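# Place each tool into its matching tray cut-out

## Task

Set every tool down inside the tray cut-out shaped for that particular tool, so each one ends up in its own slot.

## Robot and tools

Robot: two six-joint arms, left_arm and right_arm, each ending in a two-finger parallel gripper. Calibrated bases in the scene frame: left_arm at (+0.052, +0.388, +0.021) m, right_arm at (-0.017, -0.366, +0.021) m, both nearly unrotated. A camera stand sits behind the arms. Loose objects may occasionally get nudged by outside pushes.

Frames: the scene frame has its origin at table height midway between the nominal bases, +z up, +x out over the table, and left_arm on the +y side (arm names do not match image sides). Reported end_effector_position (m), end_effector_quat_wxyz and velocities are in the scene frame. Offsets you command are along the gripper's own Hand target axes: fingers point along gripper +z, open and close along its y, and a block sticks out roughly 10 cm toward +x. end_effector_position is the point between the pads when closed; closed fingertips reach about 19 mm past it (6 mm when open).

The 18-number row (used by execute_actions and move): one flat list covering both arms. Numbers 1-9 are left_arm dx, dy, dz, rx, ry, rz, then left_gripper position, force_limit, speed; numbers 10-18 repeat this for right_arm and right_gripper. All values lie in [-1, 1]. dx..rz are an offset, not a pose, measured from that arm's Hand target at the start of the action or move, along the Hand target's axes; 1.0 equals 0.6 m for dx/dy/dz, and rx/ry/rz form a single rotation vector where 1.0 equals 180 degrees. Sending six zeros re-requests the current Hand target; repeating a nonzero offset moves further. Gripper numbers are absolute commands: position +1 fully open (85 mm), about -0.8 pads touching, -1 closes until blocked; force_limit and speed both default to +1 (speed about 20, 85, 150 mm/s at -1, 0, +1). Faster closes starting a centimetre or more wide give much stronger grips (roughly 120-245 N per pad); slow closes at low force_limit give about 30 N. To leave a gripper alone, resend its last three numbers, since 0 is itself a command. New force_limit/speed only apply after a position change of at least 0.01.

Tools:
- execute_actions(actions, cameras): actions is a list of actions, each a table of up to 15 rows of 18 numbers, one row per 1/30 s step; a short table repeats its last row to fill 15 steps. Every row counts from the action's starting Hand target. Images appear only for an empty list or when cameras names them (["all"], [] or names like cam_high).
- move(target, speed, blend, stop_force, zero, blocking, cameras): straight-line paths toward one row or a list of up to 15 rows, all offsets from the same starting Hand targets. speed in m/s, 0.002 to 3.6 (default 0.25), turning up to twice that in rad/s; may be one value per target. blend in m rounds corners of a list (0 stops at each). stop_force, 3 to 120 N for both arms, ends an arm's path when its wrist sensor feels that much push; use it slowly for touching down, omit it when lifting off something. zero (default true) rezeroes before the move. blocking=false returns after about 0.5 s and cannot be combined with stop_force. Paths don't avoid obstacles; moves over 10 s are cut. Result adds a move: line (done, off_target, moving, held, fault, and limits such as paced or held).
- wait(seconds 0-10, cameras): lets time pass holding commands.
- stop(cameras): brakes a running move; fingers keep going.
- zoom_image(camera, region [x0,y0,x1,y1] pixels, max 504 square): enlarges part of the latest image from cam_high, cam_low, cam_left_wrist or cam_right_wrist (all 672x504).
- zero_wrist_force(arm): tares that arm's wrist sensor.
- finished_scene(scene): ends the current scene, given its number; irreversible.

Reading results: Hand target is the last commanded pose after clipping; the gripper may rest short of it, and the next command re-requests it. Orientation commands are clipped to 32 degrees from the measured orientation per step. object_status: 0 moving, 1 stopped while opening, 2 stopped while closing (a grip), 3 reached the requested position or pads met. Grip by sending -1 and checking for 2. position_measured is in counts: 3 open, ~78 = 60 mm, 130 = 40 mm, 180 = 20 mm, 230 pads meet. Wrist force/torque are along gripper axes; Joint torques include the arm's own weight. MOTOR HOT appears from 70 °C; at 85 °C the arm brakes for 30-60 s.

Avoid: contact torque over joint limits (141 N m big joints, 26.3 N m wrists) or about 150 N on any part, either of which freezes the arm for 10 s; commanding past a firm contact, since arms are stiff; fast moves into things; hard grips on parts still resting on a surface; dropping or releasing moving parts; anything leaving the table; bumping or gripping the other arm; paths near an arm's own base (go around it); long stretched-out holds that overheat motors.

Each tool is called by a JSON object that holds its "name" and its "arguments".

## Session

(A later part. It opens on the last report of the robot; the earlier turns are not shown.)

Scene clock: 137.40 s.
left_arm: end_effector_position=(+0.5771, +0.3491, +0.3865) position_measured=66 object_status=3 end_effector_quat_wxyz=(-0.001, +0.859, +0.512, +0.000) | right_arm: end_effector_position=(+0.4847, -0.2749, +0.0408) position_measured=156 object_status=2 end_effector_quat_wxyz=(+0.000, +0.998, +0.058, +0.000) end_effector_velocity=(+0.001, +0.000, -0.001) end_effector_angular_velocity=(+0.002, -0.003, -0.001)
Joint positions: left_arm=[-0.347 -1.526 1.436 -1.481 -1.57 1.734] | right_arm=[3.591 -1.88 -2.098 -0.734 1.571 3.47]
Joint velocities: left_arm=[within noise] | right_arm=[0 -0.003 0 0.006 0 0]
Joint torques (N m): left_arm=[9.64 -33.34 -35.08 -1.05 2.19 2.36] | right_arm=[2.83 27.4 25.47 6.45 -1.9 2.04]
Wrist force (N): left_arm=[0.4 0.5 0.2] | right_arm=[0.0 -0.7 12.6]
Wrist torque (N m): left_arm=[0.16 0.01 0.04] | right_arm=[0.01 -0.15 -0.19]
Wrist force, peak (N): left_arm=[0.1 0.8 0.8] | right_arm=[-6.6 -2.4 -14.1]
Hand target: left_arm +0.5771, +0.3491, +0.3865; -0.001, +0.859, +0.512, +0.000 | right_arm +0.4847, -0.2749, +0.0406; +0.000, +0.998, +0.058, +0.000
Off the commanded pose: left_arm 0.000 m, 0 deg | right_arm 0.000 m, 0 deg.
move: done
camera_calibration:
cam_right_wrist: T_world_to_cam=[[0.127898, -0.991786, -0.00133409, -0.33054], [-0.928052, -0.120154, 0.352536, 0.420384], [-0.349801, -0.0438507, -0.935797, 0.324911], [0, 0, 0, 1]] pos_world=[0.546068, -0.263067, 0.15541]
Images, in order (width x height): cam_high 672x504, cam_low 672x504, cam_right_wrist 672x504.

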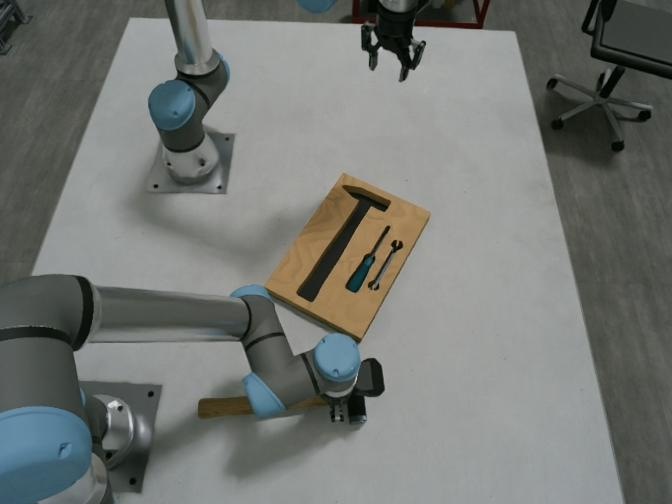

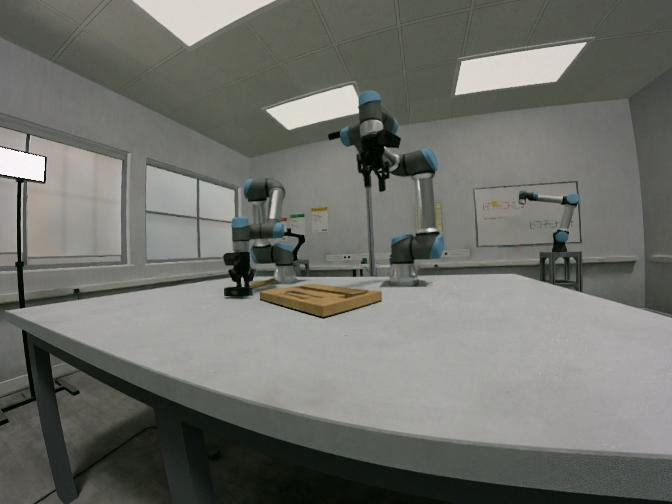

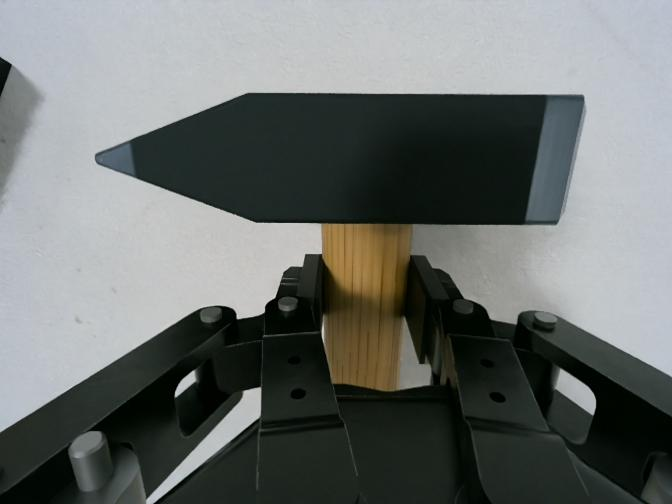

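{"name": "move", "arguments": {"target": [0.217,-0.548,-0.05,0,0,0,0.5,-0.6,-1,0,0,-0.15,0,0,0,-1,-0.2,-1], "speed": 0.25, "cameras": ["cam_right_wrist"]}}

{"name": "move", "arguments": {"target": [0,0,0,0,0,0,0.5,-0.6,-1,0.0614,-0.870,-0.283,0,0,-0.305,-1,-0.2,-1], "speed": 0.2, "cameras": ["cam_high","cam_right_wrist"]}}

Scene clock: 153.93 s.
left_arm: end_effector_position=(+0.3496, +0.6197, +0.4169) position_measured=66 object_status=3 end_effector_quat_wxyz=(+0.000, +0.859, +0.513, +0.000) | right_arm: end_effector_position=(+0.4847, -0.2749, +0.1307) position_measured=156 object_status=2 end_effector_quat_wxyz=(+0.000, +0.998, +0.058, +0.000)
Joint positions: left_arm=[0.282 -1.882 1.662 -1.352 -1.57 2.364] | right_arm=[3.591 -1.724 -2.002 -0.986 1.57 3.47]
Joint torques (N m): left_arm=[12.16 -17.27 -15.17 -5.32 -0.69 1.52] | right_arm=[7.99 24.45 15.09 5.84 -1.88 1.98]
Wrist force (N): left_arm=[0.2 0.9 0.6] | right_arm=[-0.1 -0.3 12.6]
Wrist torque (N m): left_arm=[0.24 0.04 0.04] | right_arm=[0.10 -0.09 -0.20]
Wrist force, peak (N): left_arm=[-1.0 3.7 0.9] | right_arm=[-0.3 -0.4 14.2]
Hand target: left_arm +0.3495, +0.6197, +0.4169; -0.001, +0.859, +0.512, +0.000 | right_arm +0.4846, -0.2749, +0.1306; +0.000, +0.998, +0.058, +0.000
Off the commanded pose: left_arm 0.000 m, 0 deg | right_arm 0.000 m, 0 deg.
move: done
camera_calibration:
cam_right_wrist: T_world_to_cam=[[0.127765, -0.991804, -0.00137515, -0.330329], [-0.928116, -0.120049, 0.352406, 0.388691], [-0.349682, -0.0437488, -0.935846, 0.408978], [0, 0, 0, 1]] pos_world=[0.545967, -0.263067, 0.245309]
Images, in order (width x height): cam_right_wrist 672x504.

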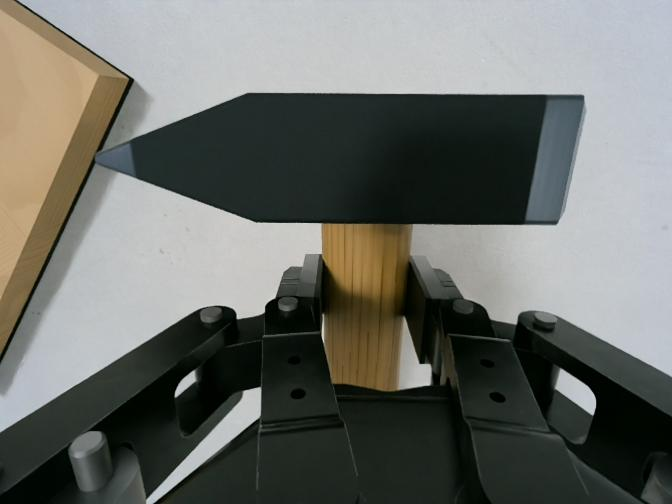

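Scene clock: 157.20 s.
left_arm: end_effector_position=(+0.3495, +0.6197, +0.4169) position_measured=66 object_status=3 end_effector_quat_wxyz=(-0.001, +0.859, +0.512, +0.000) | right_arm: end_effector_position=(+0.4609, +0.2478, +0.3003) position_measured=156 object_status=2 end_effector_quat_wxyz=(+0.000, +0.859, +0.511, +0.000)
Joint positions: left_arm=[0.282 -1.882 1.663 -1.352 -1.57 2.364] | right_arm=[4.229 -2.282 -0.729 -1.702 1.57 3.15]
Joint torques (N m): left_arm=[10.8 -18.28 -15 -5.38 2.29 2.49] | right_arm=[-12.55 63.7 42.92 4.95 1.87 1.02]
Wrist force (N): left_arm=[0.4 0.9 0.6] | right_arm=[-0.3 -0.8 12.4]
Wrist torque (N m): left_arm=[0.24 0.02 0.04] | right_arm=[0.01 -0.03 -0.28]
Wrist force, peak (N): left_arm=[0.4 0.9 0.8] | right_arm=[-0.4 5.0 14.8]
Hand target: left_arm +0.3495, +0.6197, +0.4169; -0.001, +0.859, +0.512, +0.000 | right_arm +0.4610, +0.2478, +0.3004; +0.000, +0.859, +0.511, +0.000
Off the commanded pose: left_arm 0.000 m, 0 deg | right_arm 0.000 m, 0 deg.
move: done
camera_calibration:
cam_right_wrist: T_world_to_cam=[[0.884946, -0.465693, -0.00077337, -0.288183], [-0.435462, -0.828087, 0.35305, 0.317811], [-0.165053, -0.312093, -0.935604, 0.563634], [0, 0, 0, 1]] pos_world=[0.486451, 0.304877, 0.414912]
Images, in order (width x height): cam_high 672x504, cam_right_wrist 672x504.

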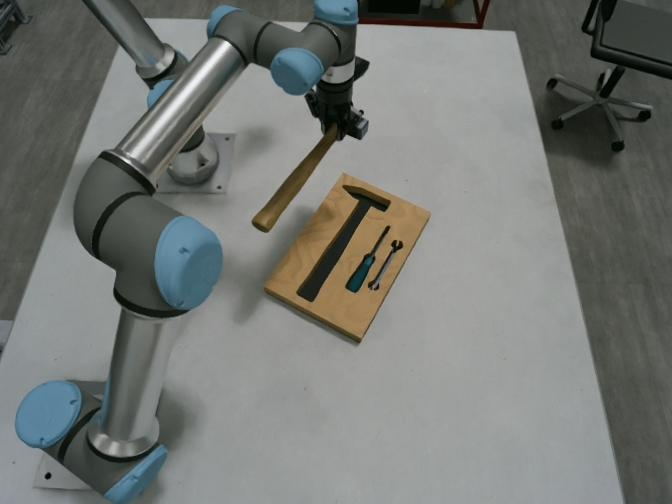

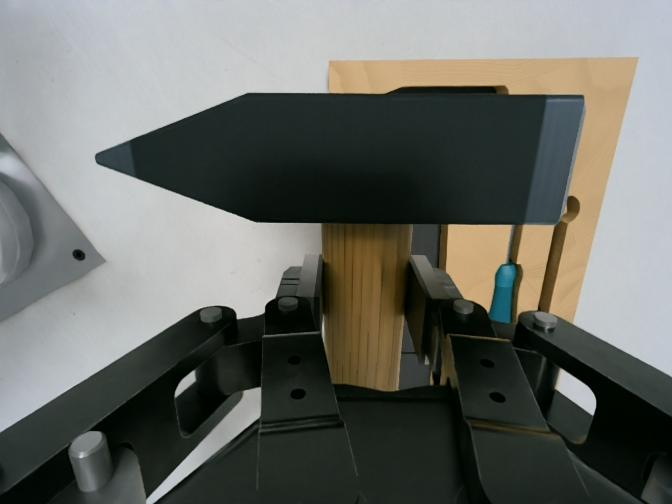

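{"name": "move", "arguments": {"target": [0,0,0,0,0,0,0.5,-0.6,-1,-0.083,0.04,0,0,0,0,-1,-0.2,-1], "speed": 0.15, "cameras": ["cam_right_wrist"]}}

{"name": "zoom_image", "arguments": {"camera": "cam_right_wrist", "region": [340, 0, 580, 120]}}

{"name": "zoom_image", "arguments": {"camera": "cam_right_wrist", "region": [380, 200, 500, 320]}}

Scene clock: 166.60 s.
left_arm: end_effector_position=(+0.3495, +0.6197, +0.4169) position_measured=66 object_status=3 end_effector_quat_wxyz=(-0.001, +0.859, +0.512, +0.000) | right_arm: end_effector_position=(+0.4584, +0.1926, +0.3004) position_measured=156 object_status=2 end_effector_quat_wxyz=(+0.000, +0.859, +0.511, +0.000)
Joint positions: left_arm=[0.282 -1.882 1.663 -1.352 -1.57 2.364] | right_arm=[4.196 -2.14 -0.962 -1.61 1.57 3.117]
Joint torques (N m): left_arm=[10.55 -18.64 -14.23 -5.2 2.22 2.45] | right_arm=[13.3 59.1 31.76 2.05 -2.01 2.45]
Wrist force (N): left_arm=[0.2 0.6 0.7] | right_arm=[-0.2 -0.6 12.6]
Wrist torque (N m): left_arm=[0.20 0.04 0.05] | right_arm=[0.04 -0.10 -0.23]
Wrist force, peak (N): left_arm=[0.5 1.1 0.7] | right_arm=[2.7 -2.1 13.1]
Hand target: left_arm +0.3495, +0.6197, +0.4169; -0.001, +0.859, +0.512, +0.000 | right_arm +0.4583, +0.1926, +0.3004; +0.000, +0.859, +0.511, +0.000
Off the commanded pose: left_arm 0.000 m, 0 deg | right_arm 0.000 m, 0 deg.
move: done
camera_calibration:
cam_right_wrist: T_world_to_cam=[[0.884892, -0.465795, -0.000829005, -0.311602], [-0.435574, -0.828108, 0.352862, 0.271113], [-0.165048, -0.311884, -0.935675, 0.546061], [0, 0, 0, 1]] pos_world=[0.48395, 0.249676, 0.415012]
Images, in order (width x height): cam_right_wrist 672x504.

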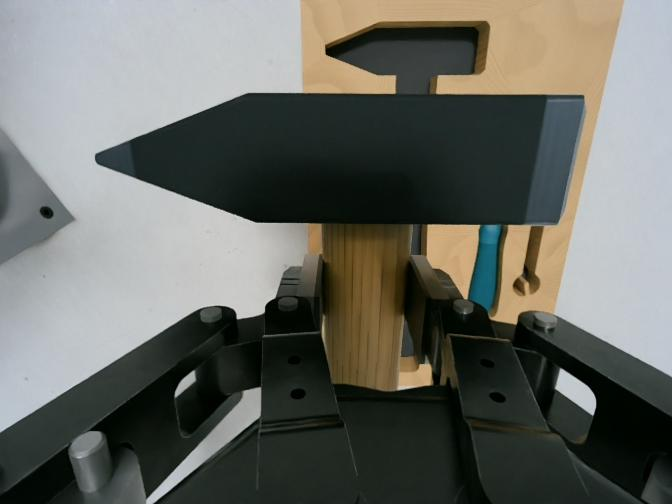

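Scaled by 2.100.

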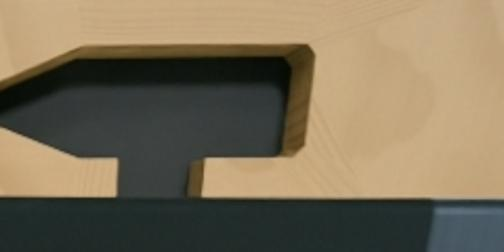

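Scaled by 4.200.

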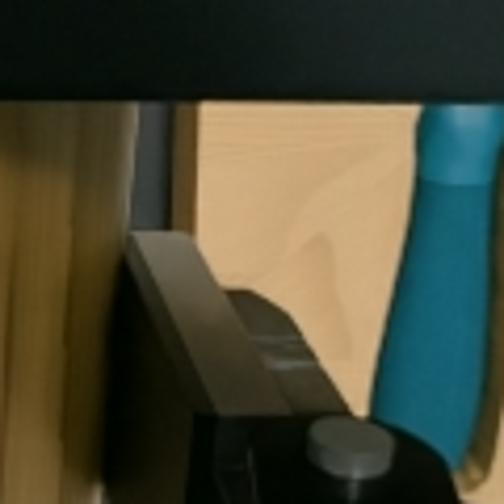

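{"name": "move", "arguments": {"target": [[0,0,0,0,0,0,0.5,-0.6,-1,0.1017,0.0978,0.2,0,0,-0.002,-1,-0.2,-1],[0,0,0,0,0,0,0.5,-0.6,-1,0.1017,0.0978,0.3805,0,0,-0.002,-1,-0.2,-1]], "speed": 0.15, "cameras": ["cam_right_wrist","cam_high"]}}

{"name": "zoom_image", "arguments": {"camera": "cam_high", "region": [250, 160, 430, 320]}}

Scene clock: 184.67 s.
left_arm: end_effector_position=(+0.3495, +0.6197, +0.4169) position_measured=66 object_status=3 end_effector_quat_wxyz=(-0.001, +0.859, +0.512, +0.000) | right_arm: end_effector_position=(+0.5391, +0.2183, +0.0721) position_measured=156 object_status=2 end_effector_quat_wxyz=(+0.000, +0.858, +0.514, +0.000)
Joint positions: left_arm=[0.282 -1.882 1.663 -1.352 -1.57 2.364] | right_arm=[4.124 -2.441 -1.036 -1.236 1.57 3.038]
Joint torques (N m): left_arm=[9.75 -18.03 -14.85 -5.16 2.27 2.31] | right_arm=[6.38 76.51 44.11 3.87 -1.54 -0.14]
Wrist force (N): left_arm=[0.2 0.7 0.4] | right_arm=[-0.3 -0.3 12.6]
Wrist torque (N m): left_arm=[0.21 0.04 0.05] | right_arm=[0.05 -0.03 -0.25]
Wrist force, peak (N): left_arm=[0.2 1.0 0.7] | right_arm=[-0.5 -0.2 16.9]
Hand target: left_arm +0.3495, +0.6197, +0.4169; -0.001, +0.859, +0.512, +0.000 | right_arm +0.5391, +0.2183, +0.0721; +0.000, +0.858, +0.514, +0.000
Off the commanded pose: left_arm 0.000 m, 0 deg | right_arm 0.000 m, 0 deg.
move: done
camera_calibration:
cam_right_wrist: T_world_to_cam=[[0.887828, -0.460175, -0.000880377, -0.37402], [-0.43025, -0.830769, 0.35314, 0.405723], [-0.163238, -0.313149, -0.93557, 0.353066], [0, 0, 0, 1]] pos_world=[0.564261, 0.27551, 0.186711]
Images, in order (width x height): cam_high 672x504, cam_right_wrist 672x504.

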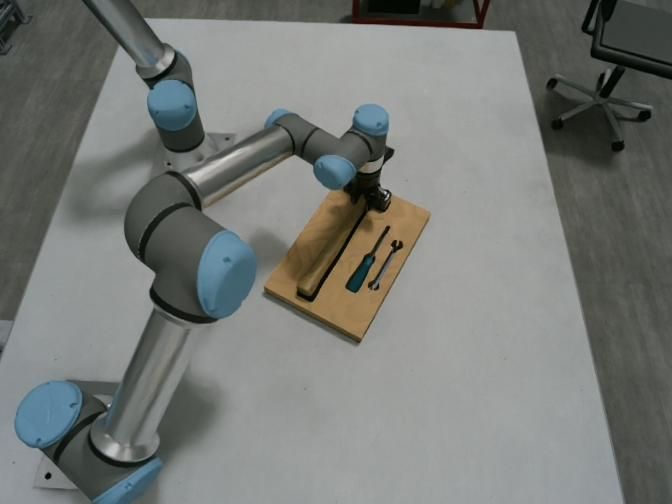

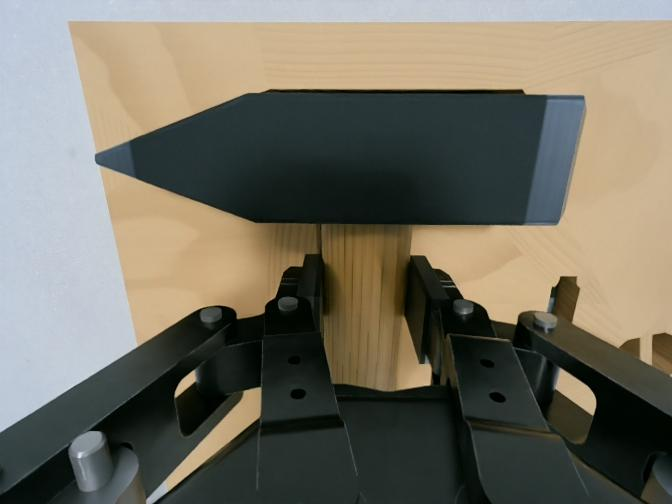

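Scaled by 2.800.

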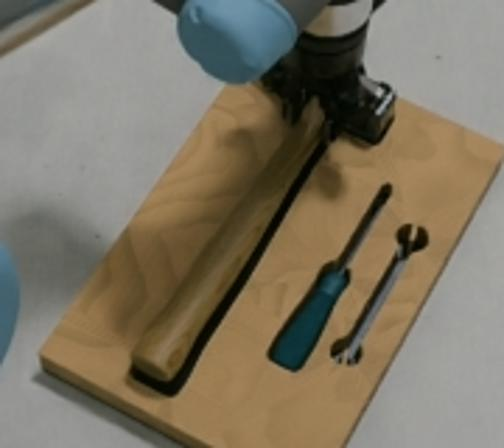

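{"name": "zoom_image", "arguments": {"camera": "cam_right_wrist", "region": [220, 70, 340, 130]}}

{"name": "zoom_image", "arguments": {"camera": "cam_right_wrist", "region": [480, 70, 600, 130]}}

{"name": "zoom_image", "arguments": {"camera": "cam_right_wrist", "region": [290, 210, 440, 300]}}

Scaled by 4.200.

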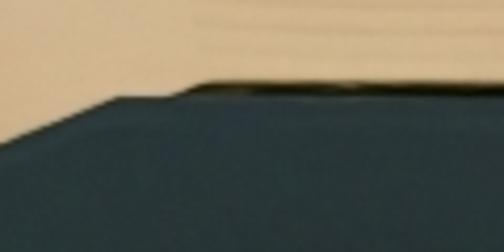

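Scaled by 4.200.

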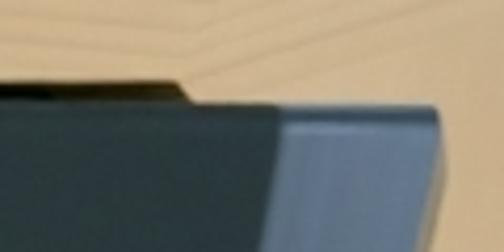

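Scaled by 3.360.

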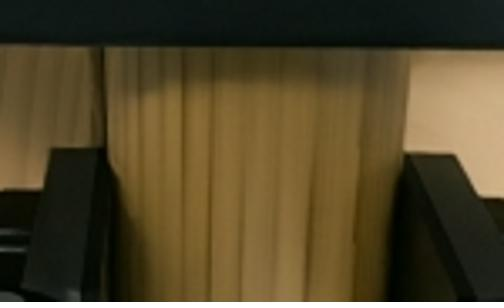

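{"name": "move", "arguments": {"target": [0,0,0,0,0,0,0.5,-0.6,-1,0,0.0018,0,0,0,0,-1,-0.2,-1]}}

{"name": "move", "arguments": {"target": [0,0,0,0,0,0,0.5,-0.6,-1,0,0,0.05,0,0,0,-1,-0.2,-1], "speed": 0.01, "stop_force": 6, "cameras": ["cam_right_wrist","cam_high"]}}

{"name": "zoom_image", "arguments": {"camera": "cam_high", "region": [250, 160, 430, 320]}}

{"name": "zoom_image", "arguments": {"camera": "cam_right_wrist", "region": [80, 60, 600, 340]}}

Scene clock: 198.17 s.
left_arm: end_effector_position=(+0.3495, +0.6197, +0.4169) position_measured=66 object_status=3 end_effector_quat_wxyz=(-0.001, +0.859, +0.512, +0.000) | right_arm: end_effector_position=(+0.5401, +0.2178, +0.0722) position_measured=156 object_status=2 end_effector_quat_wxyz=(+0.000, +0.858, +0.514, +0.000)
Joint positions: left_arm=[0.282 -1.882 1.663 -1.352 -1.57 2.364] | right_arm=[4.122 -2.441 -1.034 -1.236 1.57 3.036]
Joint torques (N m): left_arm=[10.64 -18.08 -14.04 -5.36 2.18 2.5] | right_arm=[-10.21 57.04 44.06 1.93 -2.26 -2.56]
Wrist force (N): left_arm=[0.4 1.0 0.5] | right_arm=[-0.2 -0.4 12.6]
Wrist torque (N m): left_arm=[0.27 0.00 0.04] | right_arm=[0.05 -0.10 -0.21]
Wrist force, peak (N): left_arm=[0.1 1.1 0.6] | right_arm=[-0.5 0.0 13.1]
Hand target: left_arm +0.3495, +0.6197, +0.4169; -0.001, +0.859, +0.512, +0.000 | right_arm +0.5401, +0.2178, +0.0721; +0.000, +0.858, +0.514, +0.000
Off the commanded pose: left_arm 0.000 m, 0 deg | right_arm 0.000 m, 0 deg.
move: done

Scene clock: 201.00 s.
left_arm: end_effector_position=(+0.3495, +0.6197, +0.4169) position_measured=66 object_status=3 end_effector_quat_wxyz=(-0.001, +0.859, +0.512, +0.000) | right_arm: end_effector_position=(+0.5401, +0.2178, +0.0552) position_measured=156 object_status=2 end_effector_quat_wxyz=(+0.000, +0.858, +0.514, +0.000)
Joint positions: left_arm=[0.282 -1.882 1.663 -1.352 -1.57 2.364] | right_arm=[4.122 -2.457 -1.05 -1.204 1.57 3.036]
Joint torques (N m): left_arm=[10.16 -17.42 -15.99 -5.19 2.09 2.29] | right_arm=[-6.56 68.24 39.09 0.72 -1.85 -0.68]
Wrist force (N): left_arm=[0.3 0.9 0.5] | right_arm=[3.3 -0.5 3.2]
Wrist torque (N m): left_arm=[0.24 0.01 0.04] | right_arm=[-0.13 -0.03 -0.28]
Wrist force, peak (N): left_arm=[0.4 0.9 0.9] | right_arm=[-10.2 -1.9 -11.3]
Hand target: left_arm +0.3495, +0.6197, +0.4169; -0.001, +0.859, +0.512, +0.000 | right_arm +0.5401, +0.2178, +0.0552; +0.000, +0.858, +0.514, +0.000 (not the last commanded pose)
Off the commanded pose: left_arm 0.000 m, 0 deg | right_arm 0.013 m, 0 deg.
move: contact (right_arm)
camera_calibration:
cam_right_wrist: T_world_to_cam=[[0.887855, -0.460123, -0.000856529, -0.375186], [-0.430235, -0.830841, 0.352989, 0.411744], [-0.16313, -0.313035, -0.935627, 0.337179], [0, 0, 0, 1]] pos_world=[0.565261, 0.275011, 0.169812]
Images, in order (width x height): cam_high 672x504, cam_right_wrist 672x504.

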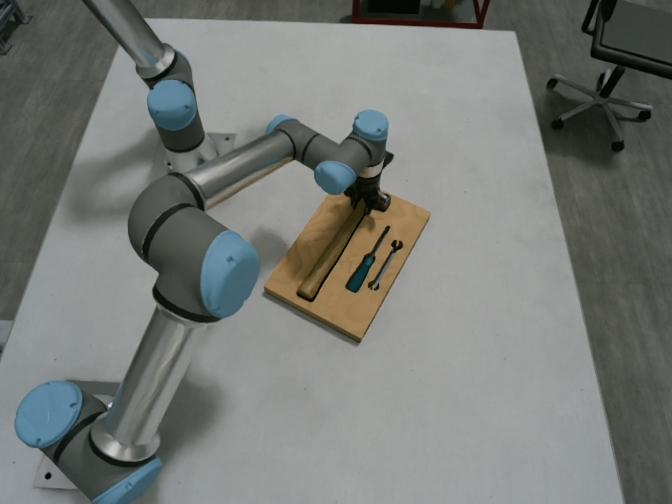

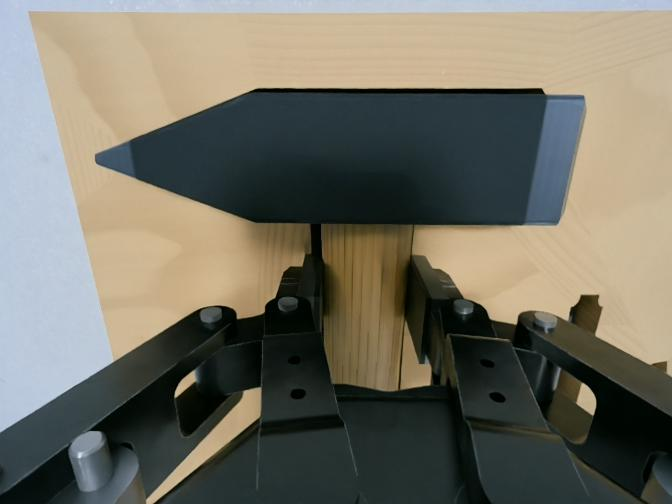

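Scaled by 2.800.

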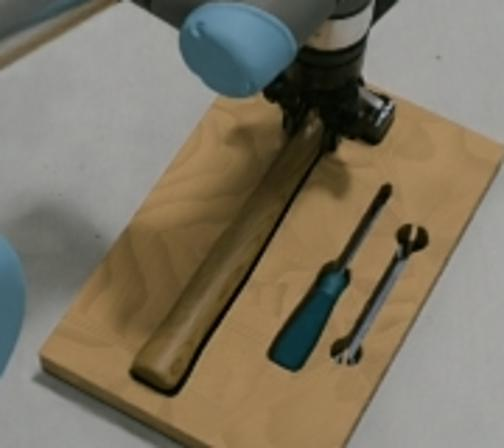

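Region (80, 60, 600, 340) is 520x280 pixels. A region can be at most 504 by 504 pixels.

{"name": "move", "arguments": {"target": [[0,0,0,0,0,0,0.5,-0.6,-1,0,-0.0008,-0.0008,0,0,0,-1,-0.2,-1],[0,0,0,0,0,0,0.5,-0.6,-1,0,-0.0008,-0.0008,0,0,0,0.3,-0.2,-1],[0,0,0,0,0,0,0.5,-0.6,-1,0,-0.0008,-0.12,0,0,0,0.3,-0.2,-1],[0,0,0,0,0,0,0.5,-0.6,-1,-0.15,-0.25,-0.25,0,0,0,0.3,-0.2,-1]], "speed": 0.15, "cameras": ["cam_right_wrist","cam_high"]}}

{"name": "zoom_image", "arguments": {"camera": "cam_high", "region": [250, 160, 430, 340]}}

Scene clock: 212.57 s.
left_arm: end_effector_position=(+0.3495, +0.6197, +0.4169) position_measured=66 object_status=3 end_effector_quat_wxyz=(-0.001, +0.859, +0.512, +0.000) | right_arm: end_effector_position=(+0.3652, +0.2091, +0.2050) position_measured=91 object_status=3 end_effector_quat_wxyz=(+0.000, +0.858, +0.514, +0.000)
Joint positions: left_arm=[0.282 -1.882 1.663 -1.352 -1.57 2.364] | right_arm=[4.326 -2.054 -1.34 -1.318 1.57 3.24]
Joint torques (N m): left_arm=[10.61 -17.36 -15.94 -5.31 1.91 2.17] | right_arm=[-9.53 44.21 38.68 5.06 -1.66 -2.2]
Wrist force (N): left_arm=[0.3 0.7 0.4] | right_arm=[-0.2 -0.3 0.6]
Wrist torque (N m): left_arm=[0.22 0.03 0.04] | right_arm=[0.07 0.13 -0.20]
Wrist force, peak (N): left_arm=[0.3 1.1 0.7] | right_arm=[-0.3 -0.5 12.8]
Hand target: left_arm +0.3495, +0.6197, +0.4169; -0.001, +0.859, +0.512, +0.000 | right_arm +0.3653, +0.2091, +0.2051; +0.000, +0.858, +0.514, +0.000
Off the commanded pose: left_arm 0.000 m, 0 deg | right_arm 0.000 m, 0 deg.
move: done
camera_calibration:
cam_right_wrist: T_world_to_cam=[[0.887903, -0.46003, -0.000702992, -0.223868], [-0.430171, -0.830811, 0.353137, 0.276309], [-0.163038, -0.313249, -0.935571, 0.446086], [0, 0, 0, 1]] pos_world=[0.390362, 0.266311, 0.319612]
Images, in order (width x height): cam_high 672x504, cam_right_wrist 672x504.

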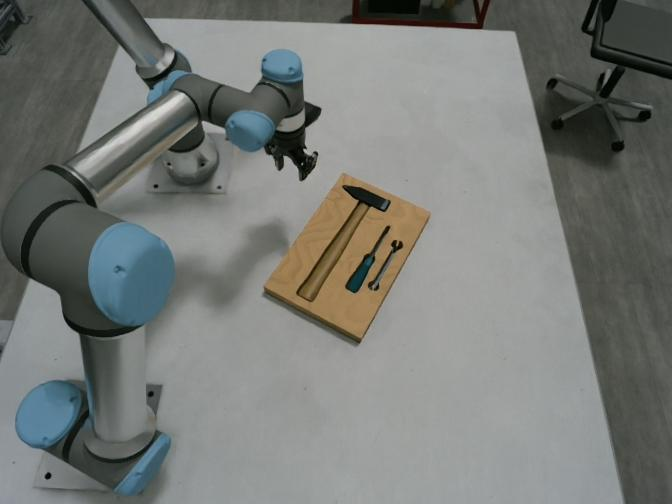

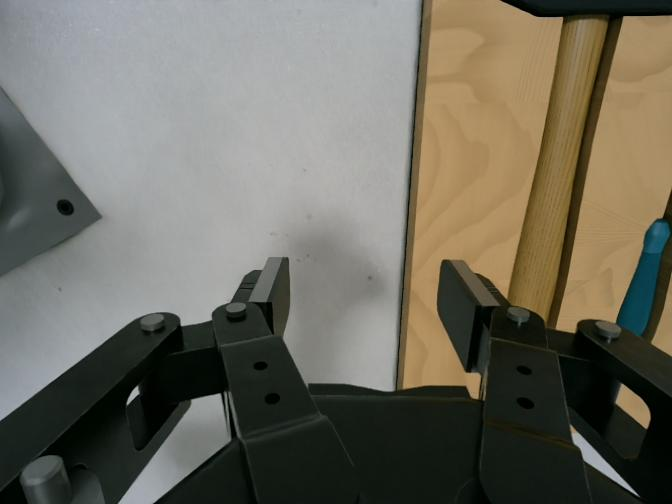

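Scaled by 2.800.

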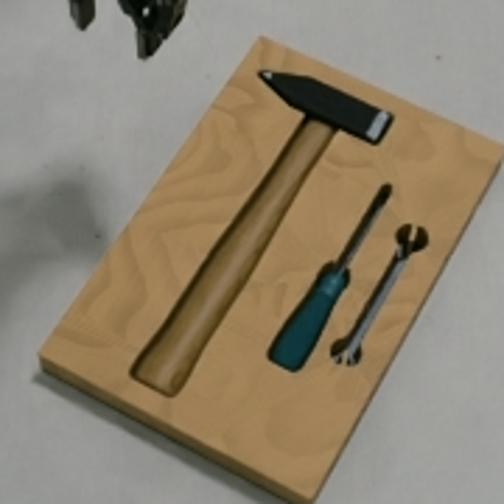

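{"name": "zoom_image", "arguments": {"camera": "cam_high", "region": [330, 170, 410, 230]}}

{"name": "move", "arguments": {"target": [0,0,0,0,0,0,0.5,-0.6,-1,0.1,0.17,0,0,0,0,0.3,-0.2,-1], "cameras": ["cam_right_wrist","cam_low"]}}

{"name": "zoom_image", "arguments": {"camera": "cam_low", "region": [250, 270, 400, 330]}}

Scaled by 6.300.

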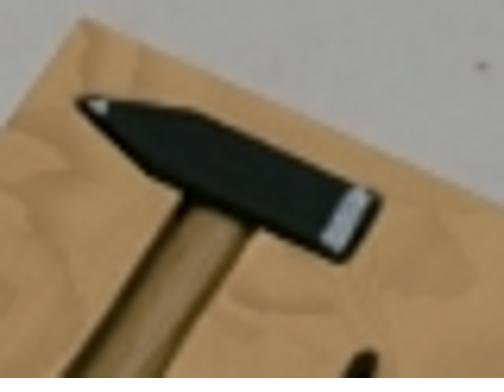

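Scene clock: 216.70 s.
left_arm: end_effector_position=(+0.3495, +0.6197, +0.4169) position_measured=66 object_status=3 end_effector_quat_wxyz=(-0.001, +0.859, +0.512, +0.000) | right_arm: end_effector_position=(+0.4835, +0.2139, +0.2051) position_measured=91 object_status=3 end_effector_quat_wxyz=(+0.000, +0.858, +0.514, +0.000)
Joint positions: left_arm=[0.282 -1.882 1.663 -1.352 -1.57 2.364] | right_arm=[4.181 -2.246 -1.033 -1.433 1.57 3.096]
Joint torques (N m): left_arm=[10.27 -18.14 -15.79 -5.29 2.04 2.03] | right_arm=[4.15 50.49 32.51 4.4 1.4 0.77]
Wrist force (N): left_arm=[0.3 1.0 0.4] | right_arm=[-0.1 -0.7 0.4]
Wrist torque (N m): left_arm=[0.27 0.03 0.04] | right_arm=[0.02 0.11 -0.30]
Wrist force, peak (N): left_arm=[0.4 1.0 0.6] | right_arm=[-1.5 -3.2 0.3]
Hand target: left_arm +0.3495, +0.6197, +0.4169; -0.001, +0.859, +0.512, +0.000 | right_arm +0.4835, +0.2139, +0.2052; +0.000, +0.858, +0.514, +0.000
Off the commanded pose: left_arm 0.000 m, 0 deg | right_arm 0.000 m, 0 deg.
move: done
camera_calibration:
cam_right_wrist: T_world_to_cam=[[0.887797, -0.460235, -0.000808562, -0.326555], [-0.430355, -0.830778, 0.35299, 0.331282], [-0.16313, -0.313035, -0.935627, 0.466976], [0, 0, 0, 1]] pos_world=[0.508661, 0.27111, 0.319712]
Images, in order (width x height): cam_low 672x504, cam_right_wrist 672x504.

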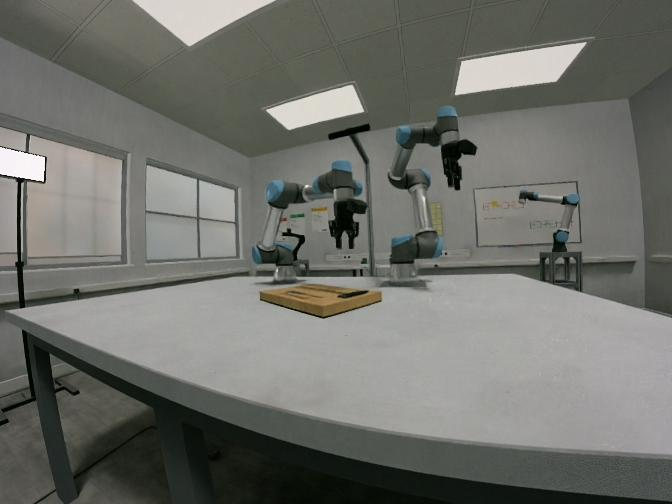

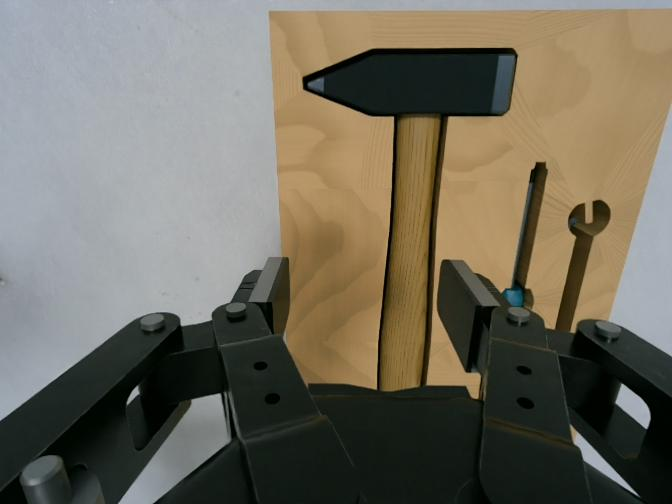

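Scaled by 3.360.

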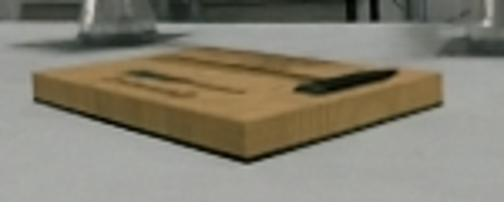

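{"name": "finished_scene", "arguments": {"scene": 2}}

The scene is finished: the task was done.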